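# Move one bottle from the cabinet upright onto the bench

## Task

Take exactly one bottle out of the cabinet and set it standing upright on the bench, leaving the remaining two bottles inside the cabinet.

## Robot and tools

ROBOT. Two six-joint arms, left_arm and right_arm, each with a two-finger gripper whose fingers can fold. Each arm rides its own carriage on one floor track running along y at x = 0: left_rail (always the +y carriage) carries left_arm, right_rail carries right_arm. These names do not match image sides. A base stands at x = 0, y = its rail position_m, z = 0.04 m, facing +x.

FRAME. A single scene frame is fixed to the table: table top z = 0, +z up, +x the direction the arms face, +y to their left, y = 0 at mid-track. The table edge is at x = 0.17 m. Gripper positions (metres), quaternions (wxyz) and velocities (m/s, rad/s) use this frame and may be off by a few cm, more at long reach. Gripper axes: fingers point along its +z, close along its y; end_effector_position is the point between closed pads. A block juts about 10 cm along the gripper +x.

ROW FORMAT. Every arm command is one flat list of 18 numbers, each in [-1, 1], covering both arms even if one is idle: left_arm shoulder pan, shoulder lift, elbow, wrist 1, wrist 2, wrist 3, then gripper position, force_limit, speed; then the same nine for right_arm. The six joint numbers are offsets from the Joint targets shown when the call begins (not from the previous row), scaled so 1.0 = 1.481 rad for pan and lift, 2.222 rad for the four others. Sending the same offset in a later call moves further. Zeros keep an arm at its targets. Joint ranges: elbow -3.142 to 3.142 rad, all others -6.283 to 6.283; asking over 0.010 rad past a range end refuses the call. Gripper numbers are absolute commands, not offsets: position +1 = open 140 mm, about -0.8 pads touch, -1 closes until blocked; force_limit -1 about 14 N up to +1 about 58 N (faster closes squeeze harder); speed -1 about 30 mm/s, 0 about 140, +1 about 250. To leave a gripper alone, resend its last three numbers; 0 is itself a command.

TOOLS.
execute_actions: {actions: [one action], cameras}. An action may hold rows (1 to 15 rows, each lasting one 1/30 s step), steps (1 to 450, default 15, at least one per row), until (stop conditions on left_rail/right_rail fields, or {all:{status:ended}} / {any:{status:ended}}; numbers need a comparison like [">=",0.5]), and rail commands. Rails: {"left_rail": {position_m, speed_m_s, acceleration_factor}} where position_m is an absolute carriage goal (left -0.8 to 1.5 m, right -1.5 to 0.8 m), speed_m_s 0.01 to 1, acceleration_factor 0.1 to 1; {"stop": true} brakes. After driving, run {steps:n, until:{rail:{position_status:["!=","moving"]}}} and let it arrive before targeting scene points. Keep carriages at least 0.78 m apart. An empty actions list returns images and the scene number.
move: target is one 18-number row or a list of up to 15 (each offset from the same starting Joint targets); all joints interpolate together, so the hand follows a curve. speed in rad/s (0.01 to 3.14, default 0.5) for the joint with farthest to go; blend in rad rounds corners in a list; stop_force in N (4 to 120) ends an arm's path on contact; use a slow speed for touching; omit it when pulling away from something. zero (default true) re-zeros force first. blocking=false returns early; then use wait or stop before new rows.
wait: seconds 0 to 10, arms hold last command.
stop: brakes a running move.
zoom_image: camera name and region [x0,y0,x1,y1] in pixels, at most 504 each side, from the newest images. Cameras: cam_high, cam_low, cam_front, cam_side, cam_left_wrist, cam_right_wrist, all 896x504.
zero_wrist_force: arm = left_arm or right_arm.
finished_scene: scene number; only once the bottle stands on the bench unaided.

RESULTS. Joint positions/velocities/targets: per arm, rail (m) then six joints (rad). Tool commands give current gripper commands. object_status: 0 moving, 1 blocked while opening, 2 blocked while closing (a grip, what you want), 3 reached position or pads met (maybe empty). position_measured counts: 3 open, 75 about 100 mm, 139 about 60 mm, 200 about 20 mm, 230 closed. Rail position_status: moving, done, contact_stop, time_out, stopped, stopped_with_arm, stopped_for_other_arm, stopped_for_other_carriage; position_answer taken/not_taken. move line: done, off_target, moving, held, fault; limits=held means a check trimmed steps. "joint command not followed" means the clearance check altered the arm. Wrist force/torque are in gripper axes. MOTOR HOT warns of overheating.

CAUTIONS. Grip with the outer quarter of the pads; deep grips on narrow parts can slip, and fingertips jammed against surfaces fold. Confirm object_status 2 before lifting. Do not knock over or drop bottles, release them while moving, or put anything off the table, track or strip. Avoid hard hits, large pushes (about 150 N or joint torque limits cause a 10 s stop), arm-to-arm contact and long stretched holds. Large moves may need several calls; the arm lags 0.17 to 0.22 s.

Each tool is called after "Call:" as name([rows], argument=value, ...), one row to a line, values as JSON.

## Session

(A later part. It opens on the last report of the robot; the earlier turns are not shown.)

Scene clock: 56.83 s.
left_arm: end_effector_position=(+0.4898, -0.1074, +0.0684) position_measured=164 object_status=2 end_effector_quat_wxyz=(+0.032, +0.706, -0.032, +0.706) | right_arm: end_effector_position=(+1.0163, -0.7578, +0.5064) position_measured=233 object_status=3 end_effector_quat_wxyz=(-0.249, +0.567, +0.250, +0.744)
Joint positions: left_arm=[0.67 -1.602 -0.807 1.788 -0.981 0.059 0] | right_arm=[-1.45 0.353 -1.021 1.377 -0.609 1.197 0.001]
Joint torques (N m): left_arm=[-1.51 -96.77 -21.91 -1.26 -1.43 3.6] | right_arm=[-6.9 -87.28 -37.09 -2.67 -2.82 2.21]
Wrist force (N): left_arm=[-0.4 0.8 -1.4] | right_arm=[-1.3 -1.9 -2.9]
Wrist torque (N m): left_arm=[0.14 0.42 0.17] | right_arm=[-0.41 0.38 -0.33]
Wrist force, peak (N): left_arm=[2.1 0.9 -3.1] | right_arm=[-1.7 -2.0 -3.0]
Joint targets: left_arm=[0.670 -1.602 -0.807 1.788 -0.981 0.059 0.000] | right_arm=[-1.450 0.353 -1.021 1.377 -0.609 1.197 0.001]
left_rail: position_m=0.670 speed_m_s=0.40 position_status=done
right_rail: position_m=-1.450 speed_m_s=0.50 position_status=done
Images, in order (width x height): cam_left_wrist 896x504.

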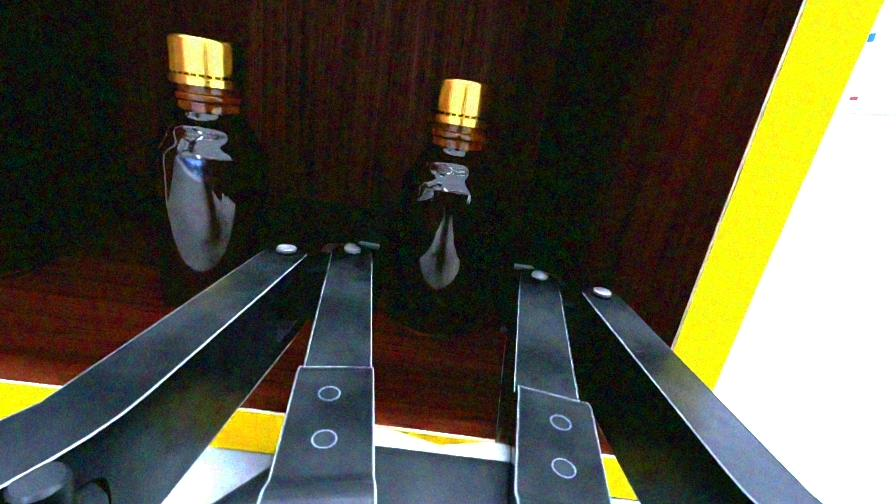

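Call:
move(target=[0,-0.0279,0.0005,0.0181,0,0,-1,-0.1,-1, 0,0,0,0,0,0,-1,1,0], speed=0.06, cameras=["cam_left_wrist"])

Scene clock: 58.93 s.
left_arm: end_effector_position=(+0.4897, -0.1076, +0.0984) position_measured=164 object_status=2 end_effector_quat_wxyz=(+0.032, +0.706, -0.032, +0.706) | right_arm: end_effector_position=(+1.0163, -0.7578, +0.5064) position_measured=233 object_status=3 end_effector_quat_wxyz=(-0.249, +0.567, +0.250, +0.744)
Joint positions: left_arm=[0.67 -1.602 -0.848 1.789 -0.941 0.059 0] | right_arm=[-1.45 0.353 -1.021 1.377 -0.609 1.197 0.001]
Joint torques (N m): left_arm=[6.52 -101.37 -22.56 2.71 0.46 3.39] | right_arm=[-6.71 -88.05 -37.9 -2.41 -3.04 1.72]
Wrist force (N): left_arm=[-2.6 0.8 -0.8] | right_arm=[-1.5 -1.8 -2.7]
Wrist torque (N m): left_arm=[0.11 0.35 0.19] | right_arm=[-0.39 0.40 -0.33]
Wrist force, peak (N): left_arm=[-3.5 0.7 -1.1] | right_arm=[-1.5 -1.7 -3.2]
Joint targets: left_arm=[0.670 -1.602 -0.849 1.789 -0.941 0.059 0.000] | right_arm=[-1.450 0.353 -1.021 1.377 -0.609 1.197 0.001]
left_rail: position_m=0.670 speed_m_s=0.40 position_status=done
right_rail: position_m=-1.450 speed_m_s=0.50 position_status=done
move: done
Images, in order (width x height): cam_left_wrist 896x504.

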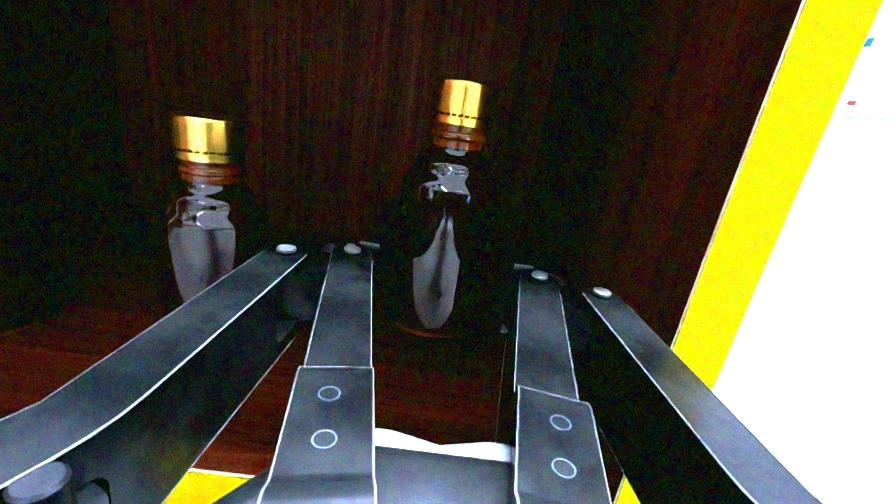

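Call:
move(target=[0,0.0274,-0.0005,-0.0178,0,0,-1,-0.1,-1, 0,0,0,0,0,0,-1,1,0], speed=0.05)

Call:
execute_actions([
  {"rows":[[0,0,0,0,0,0,0.3,-0.1,-1,0,0,0,0,0,0,-1,1,0]],"steps":75},
], cameras=["cam_left_wrist"])

Scene clock: 61.20 s.
left_arm: end_effector_position=(+0.4898, -0.1075, +0.0692) position_measured=164 object_status=2 end_effector_quat_wxyz=(+0.032, +0.706, -0.032, +0.706) end_effector_velocity=(+0.000, -0.001, -0.002) end_effector_angular_velocity=(-0.003, +0.000, +0.000) | right_arm: end_effector_position=(+1.0163, -0.7578, +0.5064) position_measured=233 object_status=3 end_effector_quat_wxyz=(-0.249, +0.567, +0.250, +0.744)
Joint positions: left_arm=[0.67 -1.602 -0.808 1.788 -0.98 0.059 0] | right_arm=[-1.45 0.353 -1.021 1.377 -0.609 1.197 0.001]
Joint velocities: left_arm=[0 0 0.004 -0.001 -0.005 0 0] | right_arm=[within noise]
Joint torques (N m): left_arm=[7.61 -79.58 -36.41 -3.87 2.13 3.42] | right_arm=[-4.2 -89.16 -37.25 -2.05 -2.58 1.92]
Wrist force (N): left_arm=[-2.5 1.1 -1.2] | right_arm=[-1.0 -2.3 -2.7]
Wrist torque (N m): left_arm=[0.20 0.32 0.19] | right_arm=[-0.51 0.32 -0.33]
Wrist force, peak (N): left_arm=[-2.9 1.1 -1.1] | right_arm=[-1.7 -2.1 -3.1]
Joint targets: left_arm=[0.670 -1.602 -0.808 1.788 -0.981 0.059 0.000] | right_arm=[-1.450 0.353 -1.021 1.377 -0.609 1.197 0.001]
left_rail: position_m=0.670 speed_m_s=0.40 position_status=done
right_rail: position_m=-1.450 speed_m_s=0.50 position_status=done
move: done

Scene clock: 63.90 s.
left_arm: end_effector_position=(+0.4898, -0.1075, +0.0690) position_measured=91 object_status=3 end_effector_quat_wxyz=(+0.032, +0.706, -0.032, +0.706) | right_arm: end_effector_position=(+1.0163, -0.7578, +0.5064) position_measured=233 object_status=3 end_effector_quat_wxyz=(-0.249, +0.567, +0.250, +0.744)
Joint positions: left_arm=[0.67 -1.602 -0.808 1.788 -0.981 0.059 0] | right_arm=[-1.45 0.353 -1.021 1.377 -0.609 1.197 0.001]
Joint torques (N m): left_arm=[5.79 -77.12 -21.67 -3.8 2.25 3.34] | right_arm=[-4.78 -89.32 -37.48 -1.69 -2.77 1.95]
Wrist force (N): left_arm=[0.0 1.3 -1.3] | right_arm=[-1.2 -2.0 -3.0]
Wrist torque (N m): left_arm=[0.23 0.47 0.18] | right_arm=[-0.43 0.38 -0.32]
Wrist force, peak (N): left_arm=[-2.8 1.0 -0.8] | right_arm=[-1.5 -2.2 -3.1]
Joint targets: left_arm=[0.670 -1.602 -0.808 1.788 -0.981 0.059 0.000] | right_arm=[-1.450 0.353 -1.021 1.377 -0.609 1.197 0.001]
left_rail: position_m=0.670 speed_m_s=0.40 position_status=done
right_rail: position_m=-1.450 speed_m_s=0.50 position_status=done
Images, in order (width x height): cam_left_wrist 896x504.

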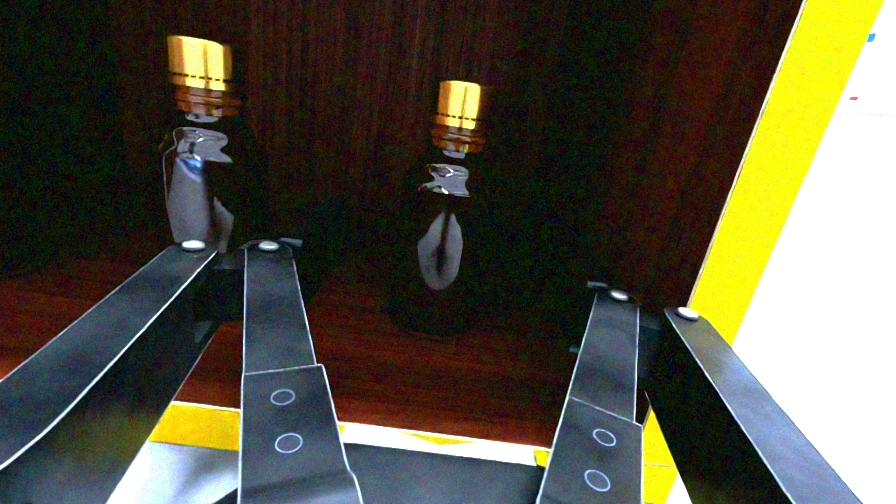

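Call:
move(target=[0.0079,-0.0132,-0.0020,0.0113,0.0053,0,0.3,-0.1,-1, 0,0,0,0,0,0,-1,1,0], speed=0.04, stop_force=10)

Call:
execute_actions([
  {"rows":[[0,0,0,0,0,0,-1,-0.1,-1,0,0,0,0,0,0,-1,1,0]],"steps":90},
], cameras=["cam_left_wrist"])

Scene clock: 65.83 s.
left_arm: end_effector_position=(+0.4984, -0.1081, +0.0849) position_measured=91 object_status=3 end_effector_quat_wxyz=(+0.032, +0.706, -0.032, +0.706) | right_arm: end_effector_position=(+1.0163, -0.7578, +0.5064) position_measured=233 object_status=3 end_effector_quat_wxyz=(-0.249, +0.567, +0.250, +0.744)
Joint positions: left_arm=[0.67 -1.591 -0.827 1.784 -0.955 0.07 0] | right_arm=[-1.45 0.353 -1.021 1.377 -0.609 1.197 0.001]
Joint torques (N m): left_arm=[3.48 -109.65 -48.91 0.03 7.85 1.01] | right_arm=[-3.67 -89.44 -38.58 -1.69 -2.72 1.81]
Wrist force (N): left_arm=[-5.7 -16.6 -4.4] | right_arm=[-1.4 -1.7 -3.1]
Wrist torque (N m): left_arm=[-1.16 0.78 0.66] | right_arm=[-0.36 0.43 -0.32]
Wrist force, peak (N): left_arm=[-7.0 -16.4 -5.0] | right_arm=[-1.6 -2.1 -3.1]
Joint targets: left_arm=[0.670 -1.591 -0.827 1.784 -0.955 0.070 0.000] | right_arm=[-1.450 0.353 -1.021 1.377 -0.609 1.197 0.001]
left_rail: position_m=0.670 speed_m_s=0.40 position_status=done
right_rail: position_m=-1.450 speed_m_s=0.50 position_status=done
move: done

Scene clock: 69.03 s.
left_arm: end_effector_position=(+0.4984, -0.1081, +0.0849) position_measured=162 object_status=2 end_effector_quat_wxyz=(+0.032, +0.706, -0.032, +0.706) | right_arm: end_effector_position=(+1.0163, -0.7578, +0.5064) position_measured=233 object_status=3 end_effector_quat_wxyz=(-0.249, +0.567, +0.250, +0.744)
Joint positions: left_arm=[0.67 -1.591 -0.827 1.784 -0.955 0.07 0] | right_arm=[-1.45 0.353 -1.021 1.377 -0.609 1.197 0.001]
Joint torques (N m): left_arm=[3.4 -80.05 -22.81 0.38 -2.39 -1.13] | right_arm=[-4.98 -87.47 -36.51 -1.31 -2.66 2]
Wrist force (N): left_arm=[2.4 0.6 -3.0] | right_arm=[-1.5 -2.3 -3.2]
Wrist torque (N m): left_arm=[0.12 0.61 0.16] | right_arm=[-0.49 0.46 -0.32]
Wrist force, peak (N): left_arm=[-7.4 -16.0 -4.3] | right_arm=[-1.5 -2.3 -3.2]
Joint targets: left_arm=[0.670 -1.591 -0.827 1.784 -0.955 0.070 0.000] | right_arm=[-1.450 0.353 -1.021 1.377 -0.609 1.197 0.001]
left_rail: position_m=0.670 speed_m_s=0.40 position_status=done
right_rail: position_m=-1.450 speed_m_s=0.50 position_status=done
Images, in order (width x height): cam_left_wrist 896x504.

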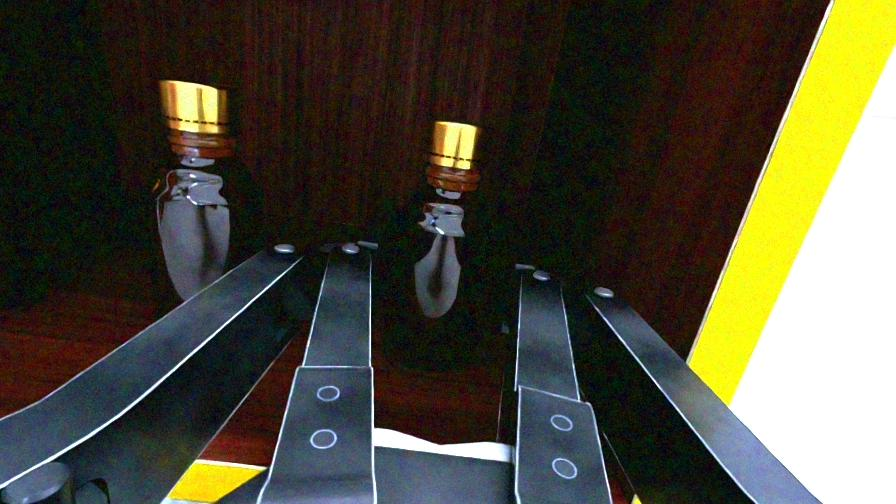

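Call:
move([
  [0,-0.0278,-0.0001,0.0177,0,0,-1,-0.1,-1, 0,0,0,0,0,0,-1,1,0],
  [-0.0998,-0.0451,0.0246,0.0046,-0.0665,0,-1,-0.1,-1, 0,0,0,0,0,0,-1,1,0],
  [-0.1983,-0.0513,0.0335,-0.0002,-0.1322,0,-1,-0.1,-1, 0,0,0,0,0,0,-1,1,0],
], speed=[0.06,0.1,0.1], blend=[0.002,0.02,0], cameras=["cam_left_wrist","cam_front","cam_side"])

Scene clock: 73.47 s.
left_arm: end_effector_position=(+0.2862, -0.0895, +0.1155) position_measured=162 object_status=2 end_effector_quat_wxyz=(+0.032, +0.706, -0.032, +0.706) | right_arm: end_effector_position=(+1.0163, -0.7578, +0.5064) position_measured=233 object_status=3 end_effector_quat_wxyz=(-0.249, +0.567, +0.250, +0.744)
Joint positions: left_arm=[0.67 -1.884 -0.903 1.858 -0.956 -0.223 0] | right_arm=[-1.45 0.353 -1.021 1.377 -0.609 1.197 0.001]
Joint torques (N m): left_arm=[-7.68 -97.01 -22.06 -2.7 -3.7 -1.36] | right_arm=[-4.18 -88.27 -37.62 -1.72 -2.9 1.31]
Wrist force (N): left_arm=[-2.7 1.1 -1.2] | right_arm=[-1.7 -1.9 -2.7]
Wrist torque (N m): left_arm=[0.17 0.41 0.21] | right_arm=[-0.42 0.46 -0.33]
Wrist force, peak (N): left_arm=[2.8 0.5 -2.8] | right_arm=[-1.8 -2.1 -3.4]
Joint targets: left_arm=[0.670 -1.885 -0.903 1.858 -0.956 -0.223 0.000] | right_arm=[-1.450 0.353 -1.021 1.377 -0.609 1.197 0.001]
left_rail: position_m=0.670 speed_m_s=0.40 position_status=done
right_rail: position_m=-1.450 speed_m_s=0.50 position_status=done
move: done
Images, in order (width x height): cam_front 896x504, cam_side 896x504, cam_left_wrist 896x504.

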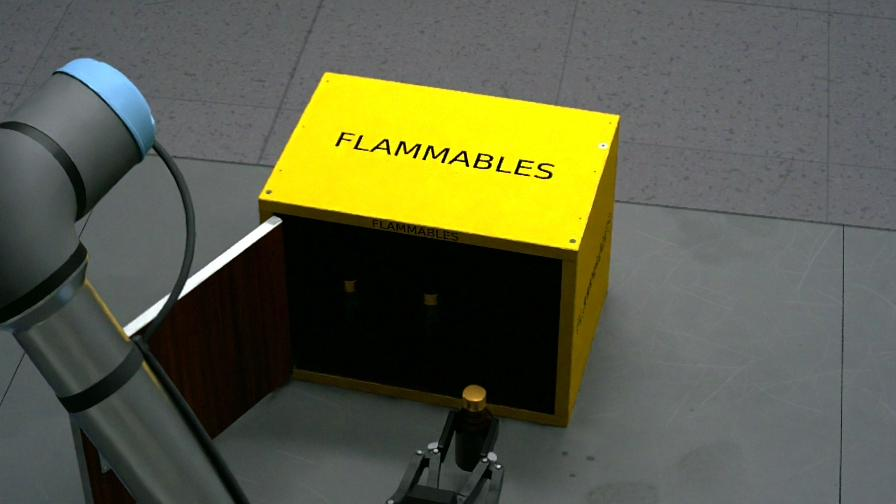

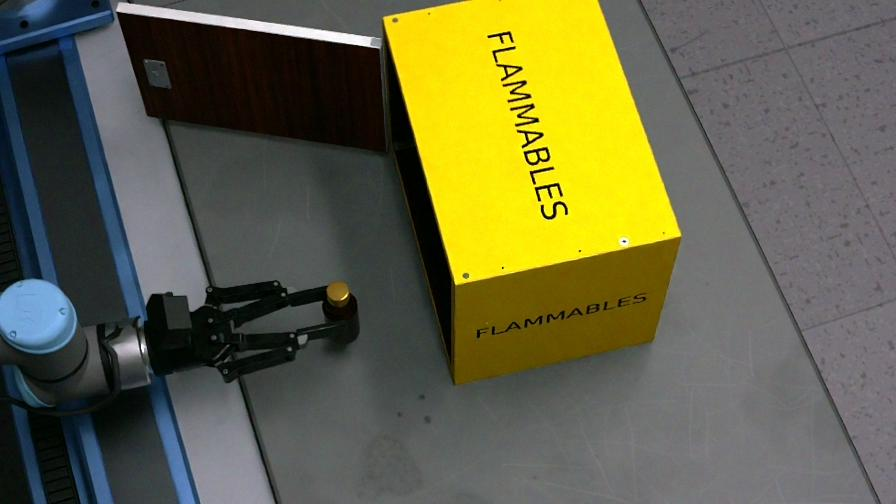

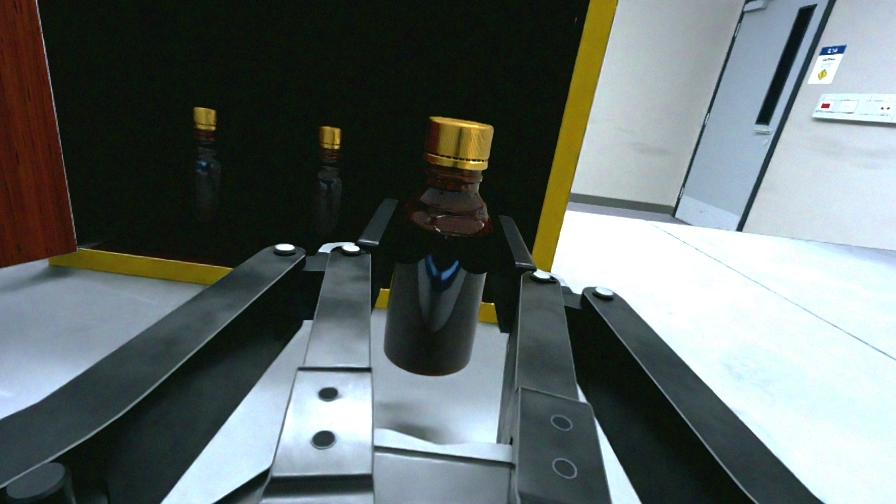

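Call:
move(target=[0,0.055,-0.0011,-0.0353,0,0,-1,-0.1,-1, 0,0,0,0,0,0,-1,1,0], speed=0.03, stop_force=5, cameras=["cam_left_wrist","cam_front"])

Scene clock: 76.77 s.
left_arm: end_effector_position=(+0.2857, -0.0899, +0.0753) position_measured=162 object_status=2 end_effector_quat_wxyz=(+0.032, +0.706, -0.032, +0.706) | right_arm: end_effector_position=(+1.0163, -0.7578, +0.5064) position_measured=233 object_status=3 end_effector_quat_wxyz=(-0.249, +0.567, +0.250, +0.744)
Joint positions: left_arm=[0.67 -1.885 -0.846 1.857 -1.011 -0.223 0] | right_arm=[-1.45 0.353 -1.021 1.377 -0.609 1.197 0.001]
Joint torques (N m): left_arm=[-4.47 -98.33 -20.36 4.08 -2.78 -0.98] | right_arm=[-3.44 -90.36 -37.34 -1.68 -2.91 1.47]
Wrist force (N): left_arm=[-3.0 1.0 -1.1] | right_arm=[-1.2 -1.8 -2.9]
Wrist torque (N m): left_arm=[0.15 0.46 0.21] | right_arm=[-0.39 0.34 -0.32]
Wrist force, peak (N): left_arm=[-4.4 0.9 -1.0] | right_arm=[-1.3 -2.4 -3.3]
Joint targets: left_arm=[0.670 -1.885 -0.846 1.857 -1.011 -0.223 0.000] | right_arm=[-1.450 0.353 -1.021 1.377 -0.609 1.197 0.001]
left_rail: position_m=0.670 speed_m_s=0.40 position_status=done
right_rail: position_m=-1.450 speed_m_s=0.50 position_status=done
move: held (left_arm; a check stopped the path); limits=held; left_arm: the shoulder lift is farthest, 0.024 rad from its target
joint command not followed: on one or more control steps a check withheld the commanded joint targets of the left arm, and it was not sent them on those steps.
cause: the commanded joint targets, or the way to them, would bring a part of the arm (its gripper, 15 mm from the body when it was first held) too close to the robot's own body.
Images, in order (width x height): cam_front 896x504, cam_left_wrist 896x504.

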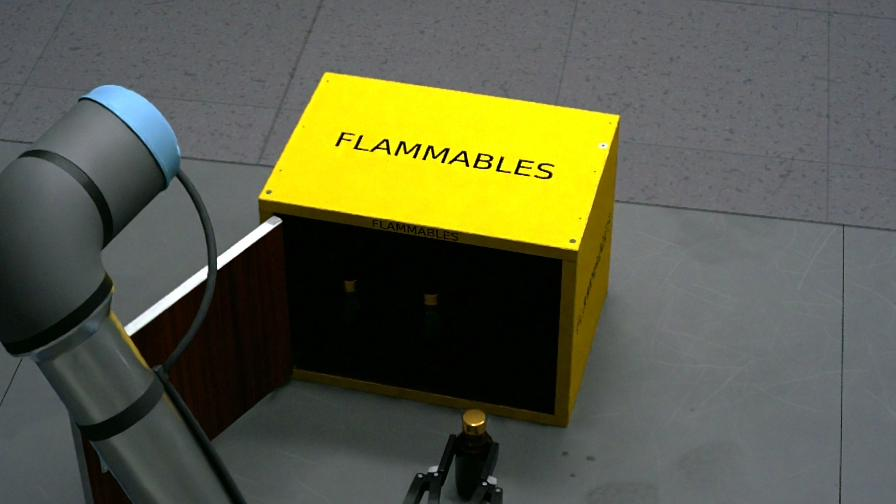

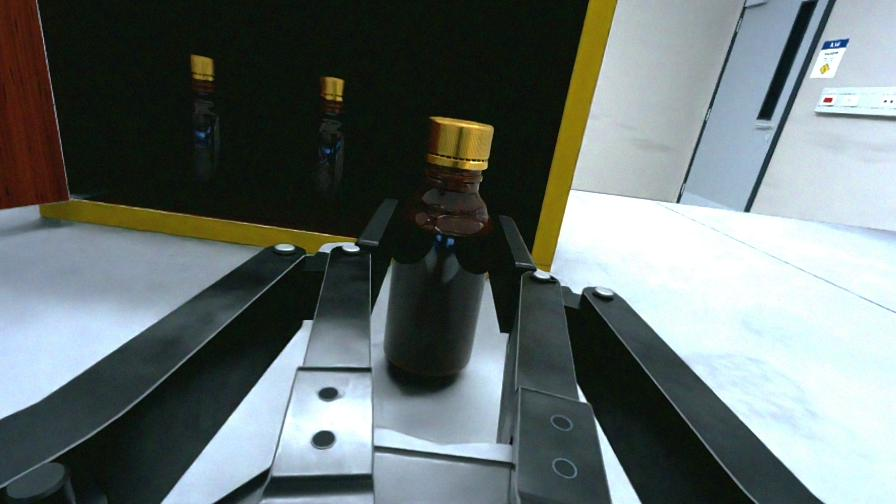

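Call:
move([
  [0,-0.0385,0.0005,0.0248,0,0,-1,-0.1,-1, 0,0,0,0,0,0,-1,1,0],
  [0.0596,0.1901,-0.3207,0.1939,0.0392,0,-1,-0.1,-1, 0,0,0,0,0,0,-1,1,0],
  [0.2038,0.2225,-0.3653,0.2171,0.1354,0,-1,-0.1,-1, 0,0,0,0,0,0,-1,1,0],
], speed=[0.1,0.25,0.12], blend=[0.01,0.02,0])

Call:
move(target=[0,0.0369,-0.0012,-0.0235,0,0,-1,-0.1,-1, 0,0,0,0,0,0,-1,1,0], speed=0.025, stop_force=5, cameras=["cam_left_wrist","cam_front","cam_side"])

Scene clock: 82.83 s.
left_arm: end_effector_position=(+0.5008, -0.3888, +0.1151) position_measured=162 object_status=2 end_effector_quat_wxyz=(+0.032, +0.706, -0.032, +0.706) | right_arm: end_effector_position=(+1.0163, -0.7578, +0.5064) position_measured=233 object_status=3 end_effector_quat_wxyz=(-0.249, +0.567, +0.250, +0.744)
Joint positions: left_arm=[0.67 -1.583 -0.516 1.045 -0.529 0.077 0] | right_arm=[-1.45 0.353 -1.021 1.377 -0.609 1.197 0.001]
Joint torques (N m): left_arm=[6.06 -107.11 -50.47 3.21 3.25 -1.15] | right_arm=[-1.18 -87.25 -38.2 -1.38 -2.88 1.28]
Wrist force (N): left_arm=[-2.5 1.0 -0.7] | right_arm=[-1.3 -2.2 -2.9]
Wrist torque (N m): left_arm=[0.18 0.40 0.16] | right_arm=[-0.49 0.40 -0.32]
Wrist force, peak (N): left_arm=[-3.8 0.6 -1.3] | right_arm=[-1.5 -2.5 -3.0]
Joint targets: left_arm=[0.670 -1.583 -0.516 1.045 -0.529 0.078 0.000] | right_arm=[-1.450 0.353 -1.021 1.377 -0.609 1.197 0.001]
left_rail: position_m=0.670 speed_m_s=0.40 position_status=done
right_rail: position_m=-1.450 speed_m_s=0.50 position_status=done
move: done

Scene clock: 86.10 s.
left_arm: end_effector_position=(+0.5012, -0.3891, +0.0685) position_measured=162 object_status=2 end_effector_quat_wxyz=(+0.032, +0.706, -0.031, +0.706) | right_arm: end_effector_position=(+1.0163, -0.7578, +0.5064) position_measured=233 object_status=3 end_effector_quat_wxyz=(-0.249, +0.567, +0.250, +0.744)
Joint positions: left_arm=[0.67 -1.583 -0.47 1.043 -0.573 0.078 0] | right_arm=[-1.45 0.353 -1.021 1.377 -0.609 1.197 0.001]
Joint torques (N m): left_arm=[5.33 -132.23 -36.24 2.91 -0.63 -1.29] | right_arm=[-1.64 -88.77 -37.17 -1.39 -2.48 1.23]
Wrist force (N): left_arm=[0.6 1.5 -1.4] | right_arm=[-1.3 -2.1 -2.6]
Wrist torque (N m): left_arm=[0.18 0.40 0.13] | right_arm=[-0.46 0.38 -0.32]
Wrist force, peak (N): left_arm=[24.3 -3.8 -3.8] | right_arm=[-1.5 -2.5 -3.5]
Joint targets: left_arm=[0.670 -1.583 -0.470 1.043 -0.573 0.078 0.000] | right_arm=[-1.450 0.353 -1.021 1.377 -0.609 1.197 0.001]
left_rail: position_m=0.670 speed_m_s=0.40 position_status=done
right_rail: position_m=-1.450 speed_m_s=0.50 position_status=done
move: contact (left_arm)
Images, in order (width x height): cam_front 896x504, cam_side 896x504, cam_left_wrist 896x504.

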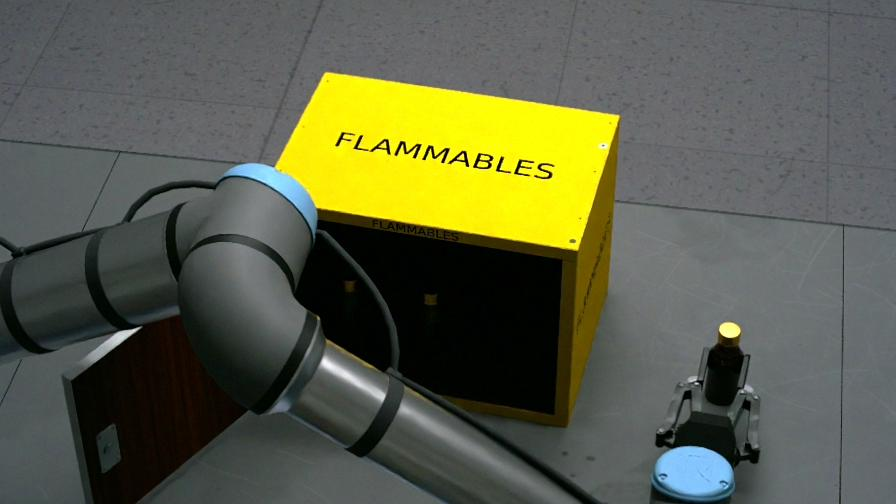

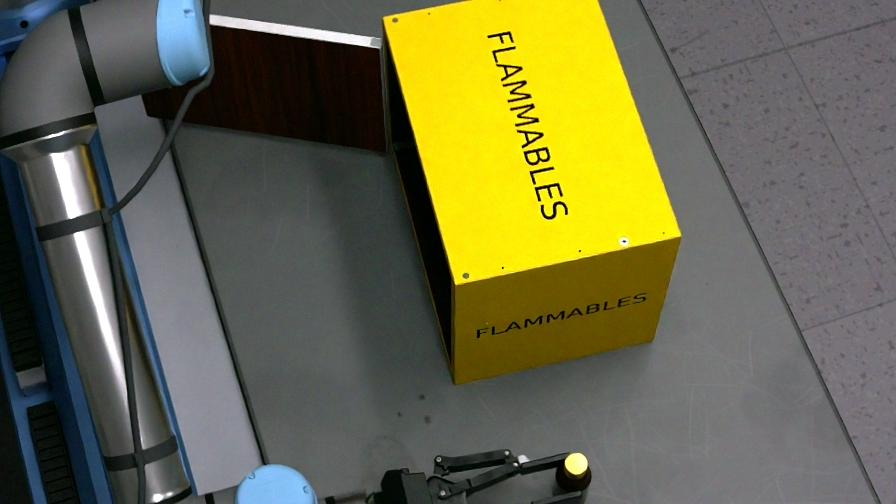

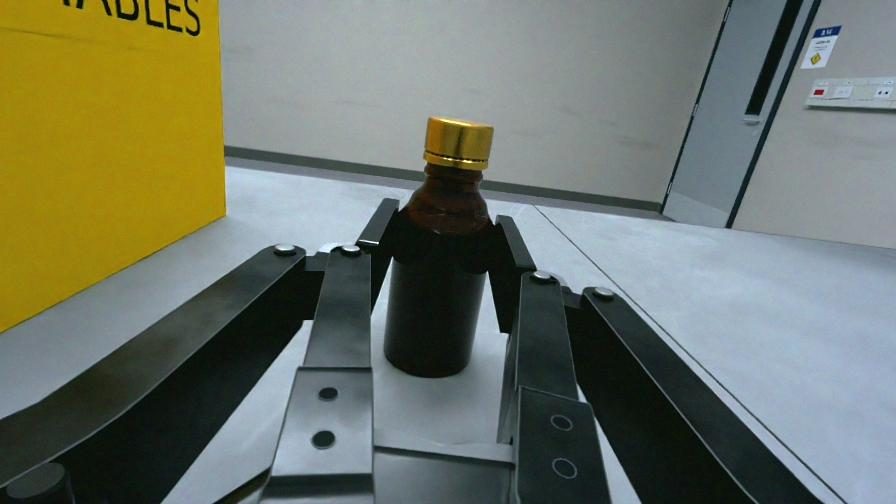

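Call:
execute_actions([
  {"rows":[[0,0,0,0,0,0,0.2,-0.1,-1,0,0,0,0,0,0,-1,1,0]],"steps":70},
])

Call:
move([
  [-0.05,-0.0112,0.0155,-0.008,-0.0334,0,0.2,-0.1,-1, 0,0,0,0,0,0,-1,1,0],
  [-0.08,-0.08,0.0155,0.05,-0.0534,0,0.2,-0.1,-1, 0,0,0,0,0,0,-1,1,0],
], speed=[0.08,0.2], blend=[0.01,0], cameras=["cam_left_wrist","cam_front","cam_side"])

Scene clock: 88.80 s.
left_arm: end_effector_position=(+0.5012, -0.3891, +0.0685) position_measured=104 object_status=3 end_effector_quat_wxyz=(+0.032, +0.706, -0.031, +0.706) | right_arm: end_effector_position=(+1.0163, -0.7578, +0.5064) position_measured=233 object_status=3 end_effector_quat_wxyz=(-0.249, +0.567, +0.250, +0.744)
Joint positions: left_arm=[0.67 -1.583 -0.47 1.043 -0.573 0.078 0] | right_arm=[-1.45 0.353 -1.021 1.377 -0.609 1.197 0.001]
Joint torques (N m): left_arm=[-4.34 -132.11 -46.78 2.05 -3.33 -1.36] | right_arm=[-1.88 -89.12 -38.08 -1.61 -2.67 1.26]
Wrist force (N): left_arm=[0.2 0.8 -1.3] | right_arm=[-1.5 -2.0 -3.3]
Wrist torque (N m): left_arm=[0.16 0.42 0.14] | right_arm=[-0.43 0.41 -0.32]
Wrist force, peak (N): left_arm=[-0.1 1.8 -1.2] | right_arm=[-1.4 -2.4 -3.2]
Joint targets: left_arm=[0.670 -1.583 -0.470 1.043 -0.573 0.078 0.000] | right_arm=[-1.450 0.353 -1.021 1.377 -0.609 1.197 0.001]
left_rail: position_m=0.670 speed_m_s=0.40 position_status=done
right_rail: position_m=-1.450 speed_m_s=0.50 position_status=done

Scene clock: 91.00 s.
left_arm: end_effector_position=(+0.3806, -0.3856, +0.1726) position_measured=104 object_status=3 end_effector_quat_wxyz=(+0.022, +0.706, -0.041, +0.707) | right_arm: end_effector_position=(+1.0163, -0.7578, +0.5064) position_measured=233 object_status=3 end_effector_quat_wxyz=(-0.249, +0.567, +0.250, +0.744)
Joint positions: left_arm=[0.67 -1.701 -0.588 1.077 -0.463 -0.041 0] | right_arm=[-1.45 0.353 -1.021 1.377 -0.609 1.197 0.001]
Joint torques (N m): left_arm=[-6.5 -126.73 -35.41 3.91 -3.81 -1.1] | right_arm=[0.45 -87.86 -37.95 -1.55 -2.45 0.92]
Wrist force (N): left_arm=[-0.3 1.0 -1.0] | right_arm=[-1.3 -2.4 -2.7]
Wrist torque (N m): left_arm=[0.12 0.56 0.19] | right_arm=[-0.53 0.39 -0.32]
Wrist force, peak (N): left_arm=[1.2 1.3 -2.1] | right_arm=[-1.2 -2.5 -3.3]
Joint targets: left_arm=[0.670 -1.701 -0.588 1.077 -0.462 -0.041 0.000] | right_arm=[-1.450 0.353 -1.021 1.377 -0.609 1.197 0.001]
left_rail: position_m=0.670 speed_m_s=0.40 position_status=done
right_rail: position_m=-1.450 speed_m_s=0.50 position_status=done
move: done
Images, in order (width x height): cam_front 896x504, cam_side 896x504, cam_left_wrist 896x504.

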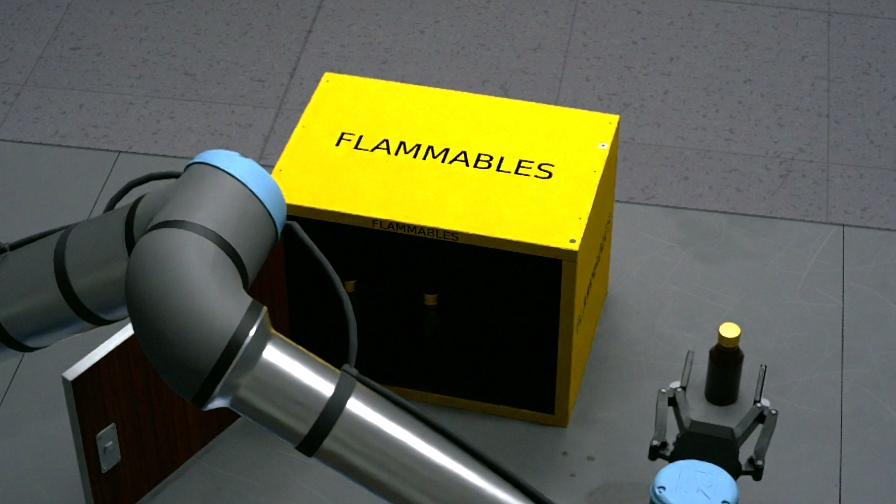

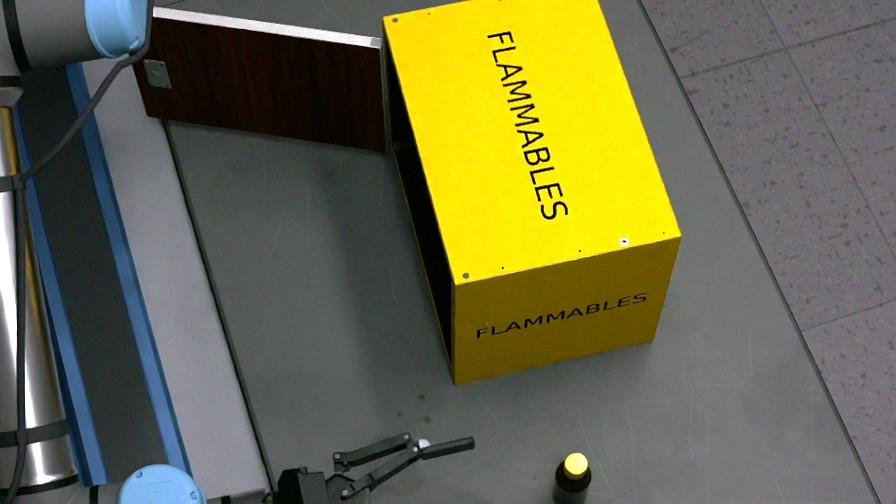

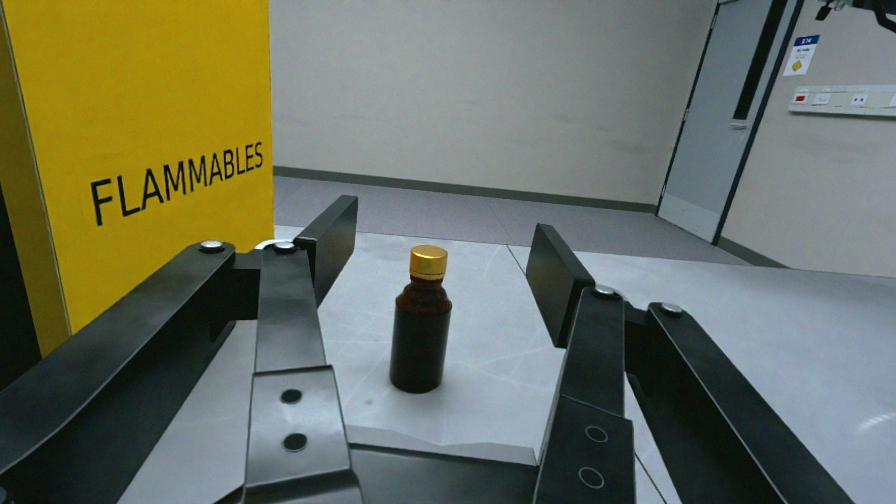

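Call:
move([
  [0,-0.25,0.1,0.07,0,0,0.21,-1,0, 0,0,0,0,0,0,-1,1,0],
  [-0.033,-0.886,0.3704,0.208,0.5585,0,0.21,-1,0, 0,0,0,0,0,0,-1,1,0],
], speed=0.6, blend=[0.1,0])

Call:
execute_actions([
  {"left_rail":{"position_m":1.15},"rows":[[0,0,0,0,0,0,-1,-1,0,0,0,0,0,0,0,-1,1,0]],"steps":200,"until":{"left_rail":{"position_status":["!=","moving"]}}},
], cameras=["cam_front","cam_high","cam_low"])

Scene clock: 95.63 s.
left_arm: end_effector_position=(+0.1699, -0.0627, +0.6811) position_measured=103 object_status=3 end_effector_quat_wxyz=(+0.450, +0.545, -0.450, +0.546) | right_arm: end_effector_position=(+1.0163, -0.7578, +0.5064) position_measured=233 object_status=3 end_effector_quat_wxyz=(-0.249, +0.567, +0.250, +0.744)
Joint positions: left_arm=[0.67 -1.75 -1.9 1.9 0 1.199 0] | right_arm=[-1.45 0.353 -1.021 1.377 -0.609 1.197 0.001]
Joint torques (N m): left_arm=[-9.32 -36.09 -44.43 0.12 3.06 -1.2] | right_arm=[1 -88.01 -37.91 -1.47 -2.49 0.8]
Wrist force (N): left_arm=[0.2 1.0 -1.0] | right_arm=[-1.4 -2.6 -2.9]
Wrist torque (N m): left_arm=[0.19 0.43 0.20] | right_arm=[-0.56 0.40 -0.33]
Wrist force, peak (N): left_arm=[-3.4 2.1 -1.0] | right_arm=[-1.0 -2.3 -3.6]
Joint targets: left_arm=[0.670 -1.750 -1.901 1.900 0.000 1.200 0.000] | right_arm=[-1.450 0.353 -1.021 1.377 -0.609 1.197 0.001]
left_rail: position_m=0.670 speed_m_s=0.40 position_status=done
right_rail: position_m=-1.450 speed_m_s=0.50 position_status=done
move: done

Scene clock: 98.07 s.
left_arm: end_effector_position=(+0.1697, +0.4175, +0.6811) position_measured=233 object_status=3 end_effector_quat_wxyz=(+0.450, +0.545, -0.450, +0.546) | right_arm: end_effector_position=(+1.0163, -0.7578, +0.5064) position_measured=233 object_status=3 end_effector_quat_wxyz=(-0.249, +0.567, +0.250, +0.744)
Joint positions: left_arm=[1.15 -1.75 -1.901 1.9 0 1.2 0] | right_arm=[-1.45 0.353 -1.021 1.377 -0.609 1.197 0.001]
Joint torques (N m): left_arm=[7.66 -16.15 -49.24 -2.96 1.47 -0.99] | right_arm=[0.56 -88.17 -37.42 -1.54 -2.49 0.92]
Wrist force (N): left_arm=[0.1 1.3 -1.3] | right_arm=[-1.1 -1.8 -2.9]
Wrist torque (N m): left_arm=[0.24 0.44 0.19] | right_arm=[-0.39 0.33 -0.32]
Wrist force, peak (N): left_arm=[0.0 1.0 -2.1] | right_arm=[-1.6 -2.0 -3.3]
Joint targets: left_arm=[1.150 -1.750 -1.901 1.900 0.000 1.200 0.000] | right_arm=[-1.450 0.353 -1.021 1.377 -0.609 1.197 0.001]
left_rail: position_m=1.150 speed_m_s=0.40 position_status=done
right_rail: position_m=-1.450 speed_m_s=0.50 position_status=done
Images, in order (width x height): cam_high 896x504, cam_low 896x504, cam_front 896x504.

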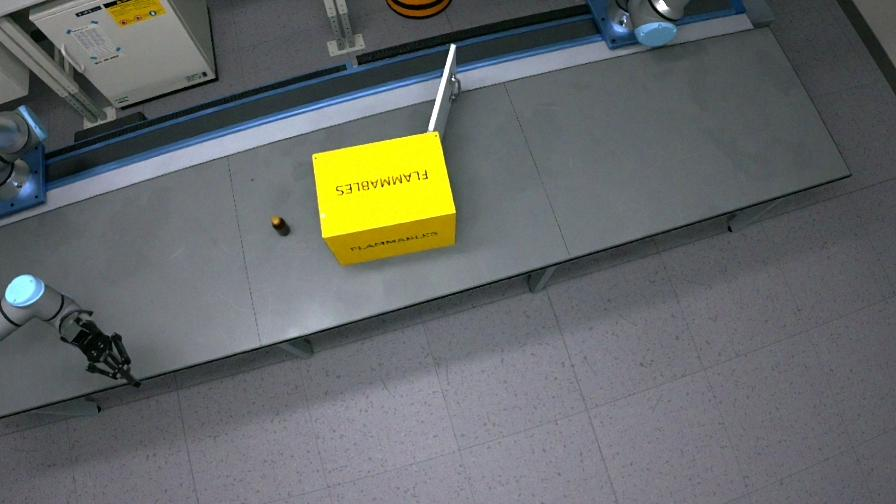

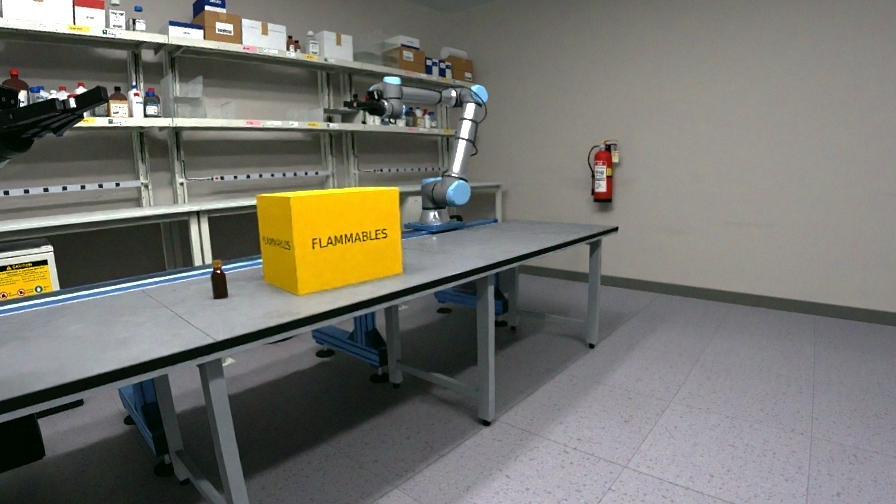

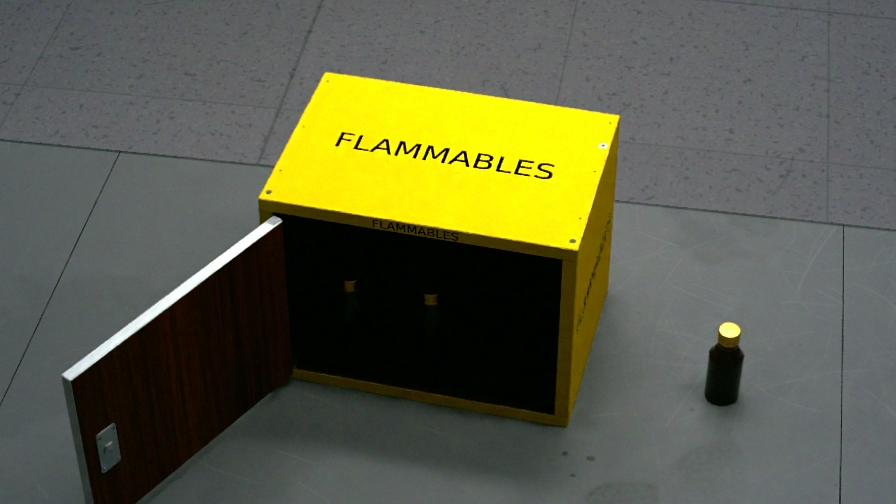

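Call:
move(target=[0.2051,0.3235,0.2148,-0.43,0.1445,0,-1,-1,0, 0,0,0,0,0,0,-1,1,0], speed=0.5)

Call:
move([
  [-0.1910,0.1018,-0.0950,0.0271,-0.2057,0,-1,-1,0, 0,0,0,0,0,0,-1,1,0],
  [-0.2301,0.2408,-0.2452,0.0847,-0.3497,0,-1,-1,0, 0,0,0,0,0,0,-1,1,0],
  [-0.2098,0.4096,-0.4480,0.1750,-0.4932,0,-1,-1,0, 0,0,0,0,0,0,-1,1,0],
], speed=0.25, blend=[0.05,0.05,0], stop_force=30, cameras=["cam_front","cam_side","cam_left_wrist"])

Scene clock: 101.07 s.
left_arm: end_effector_position=(+0.2842, +0.4186, +0.2400) position_measured=233 object_status=3 end_effector_quat_wxyz=(+0.454, +0.542, -0.455, +0.542) | right_arm: end_effector_position=(+1.0163, -0.7578, +0.5064) position_measured=233 object_status=3 end_effector_quat_wxyz=(-0.249, +0.567, +0.250, +0.744)
Joint positions: left_arm=[1.15 -1.446 -1.422 2.377 -0.955 1.521 0] | right_arm=[-1.45 0.353 -1.021 1.377 -0.609 1.197 0.001]
Joint torques (N m): left_arm=[7.31 -30.21 -23.16 -7.33 3.34 -0.87] | right_arm=[2.29 -88.05 -37.55 -1.42 -2.68 0.87]
Wrist force (N): left_arm=[-0.2 0.8 -1.3] | right_arm=[-1.2 -2.0 -3.0]
Wrist torque (N m): left_arm=[0.11 0.57 0.14] | right_arm=[-0.43 0.37 -0.33]
Wrist force, peak (N): left_arm=[2.4 1.1 -2.1] | right_arm=[-1.3 -2.2 -3.4]
Joint targets: left_arm=[1.150 -1.446 -1.422 2.377 -0.956 1.521 0.000] | right_arm=[-1.450 0.353 -1.021 1.377 -0.609 1.197 0.001]
left_rail: position_m=1.150 speed_m_s=0.40 position_status=done
right_rail: position_m=-1.450 speed_m_s=0.50 position_status=done
move: done

Scene clock: 107.27 s.
left_arm: end_effector_position=(+0.2830, +0.0356, +0.2396) position_measured=233 object_status=3 end_effector_quat_wxyz=(+0.213, +0.674, -0.213, +0.674) | right_arm: end_effector_position=(+1.0163, -0.7578, +0.5064) position_measured=233 object_status=3 end_effector_quat_wxyz=(-0.249, +0.567, +0.250, +0.744)
Joint positions: left_arm=[1.15 -1.757 -0.815 1.382 -0.567 0.425 0] | right_arm=[-1.45 0.353 -1.021 1.377 -0.609 1.197 0.001]
Joint torques (N m): left_arm=[12.01 -91.21 -50.47 1.69 -3.28 -0.85] | right_arm=[2.82 -88.6 -38.22 -1.67 -2.46 0.76]
Wrist force (N): left_arm=[1.7 0.4 -4.7] | right_arm=[-1.2 -2.0 -3.2]
Wrist torque (N m): left_arm=[0.12 0.56 0.15] | right_arm=[-0.44 0.39 -0.33]
Wrist force, peak (N): left_arm=[1.4 -3.2 -6.5] | right_arm=[-1.3 -2.0 -3.6]
Joint targets: left_arm=[1.150 -1.757 -0.815 1.382 -0.567 0.425 0.000] | right_arm=[-1.450 0.353 -1.021 1.377 -0.609 1.197 0.001]
left_rail: position_m=1.150 speed_m_s=0.40 position_status=done
right_rail: position_m=-1.450 speed_m_s=0.50 position_status=done
move: done
Images, in order (width x height): cam_front 896x504, cam_side 896x504, cam_left_wrist 896x504.

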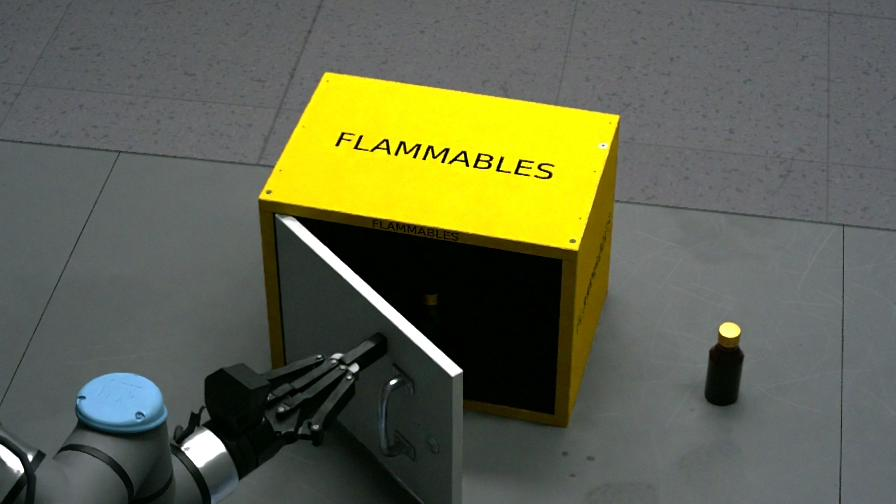

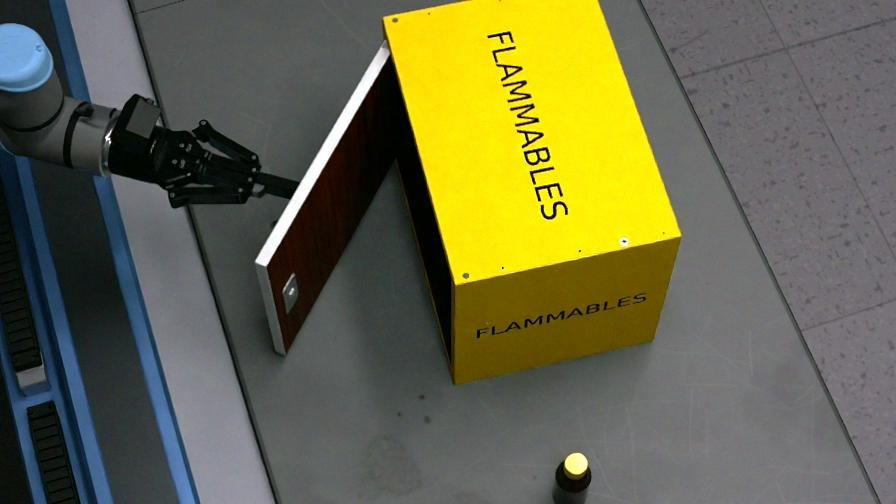

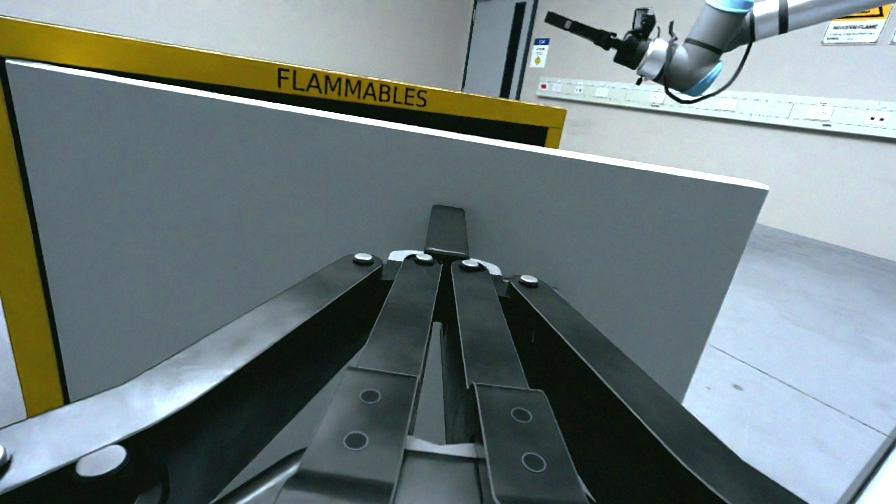

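Call:
move([
  [0.0387,0.1776,-0.2275,0.1091,-0.1315,0,-1,-1,0, 0,0,0,0,0,0,-1,1,0],
  [0.0705,0.189,-0.2425,0.1165,-0.110,0,-1,-1,0, 0,0,0,0,0,0,-1,1,0],
], speed=[0.15,0.03], blend=[0.01,0], stop_force=14, cameras=["cam_front","cam_side","cam_left_wrist"])

Scene clock: 113.50 s.
left_arm: end_effector_position=(+0.4150, -0.0207, +0.2397) position_measured=233 object_status=3 end_effector_quat_wxyz=(+0.092, +0.701, -0.093, +0.701) | right_arm: end_effector_position=(+1.0163, -0.7578, +0.5064) position_measured=233 object_status=3 end_effector_quat_wxyz=(-0.249, +0.567, +0.250, +0.744)
Joint positions: left_arm=[1.15 -1.653 -0.535 0.843 -0.308 0.181 0] | right_arm=[-1.45 0.353 -1.021 1.377 -0.609 1.197 0.001]
Joint torques (N m): left_arm=[13.98 -110.23 -53.47 2.59 2.53 -0.93] | right_arm=[3.98 -88.94 -37.38 -1.68 -2.6 0.63]
Wrist force (N): left_arm=[0.7 3.0 -4.6] | right_arm=[-1.1 -2.1 -2.8]
Wrist torque (N m): left_arm=[0.13 0.48 0.18] | right_arm=[-0.46 0.36 -0.32]
Wrist force, peak (N): left_arm=[-1.3 2.7 -5.4] | right_arm=[-1.4 -2.5 -3.5]
Joint targets: left_arm=[1.150 -1.653 -0.535 0.843 -0.308 0.181 0.000] | right_arm=[-1.450 0.353 -1.021 1.377 -0.609 1.197 0.001]
left_rail: position_m=1.150 speed_m_s=0.40 position_status=done
right_rail: position_m=-1.450 speed_m_s=0.50 position_status=done
move: done
Images, in order (width x height): cam_front 896x504, cam_side 896x504, cam_left_wrist 896x504.

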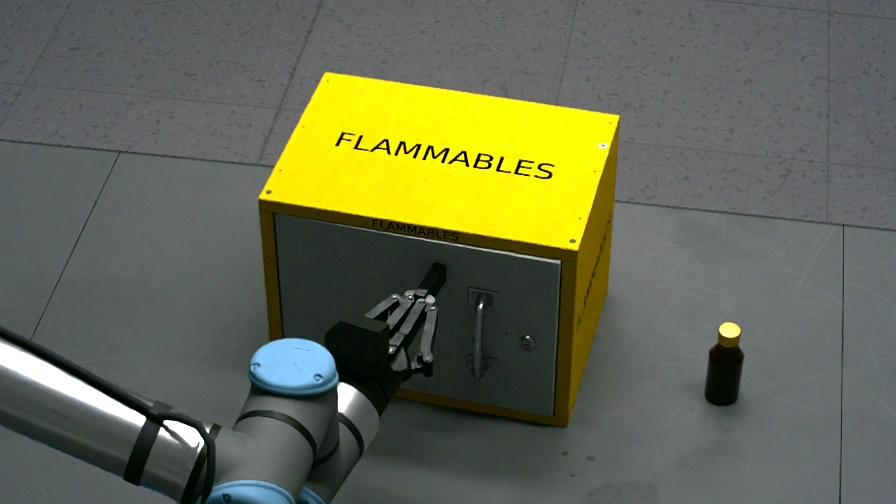

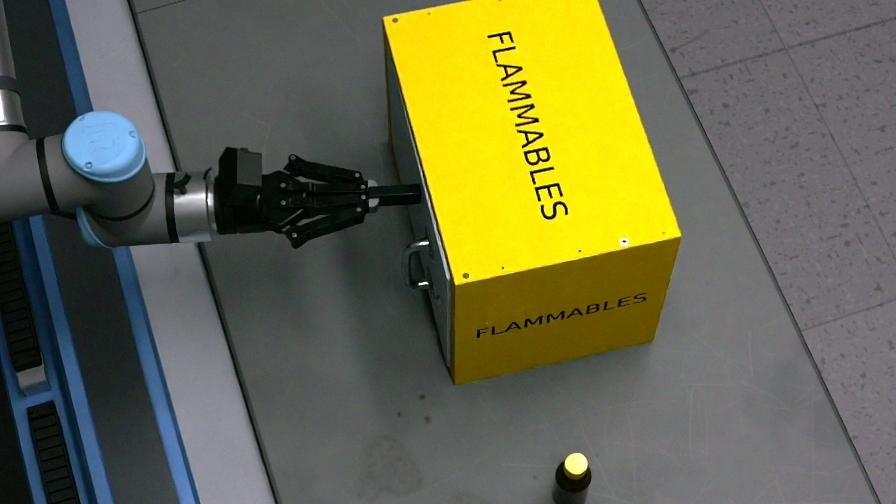

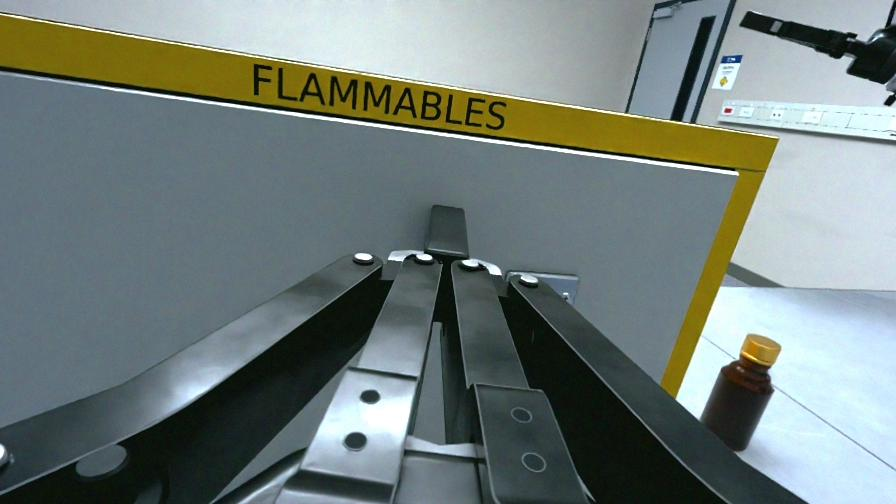

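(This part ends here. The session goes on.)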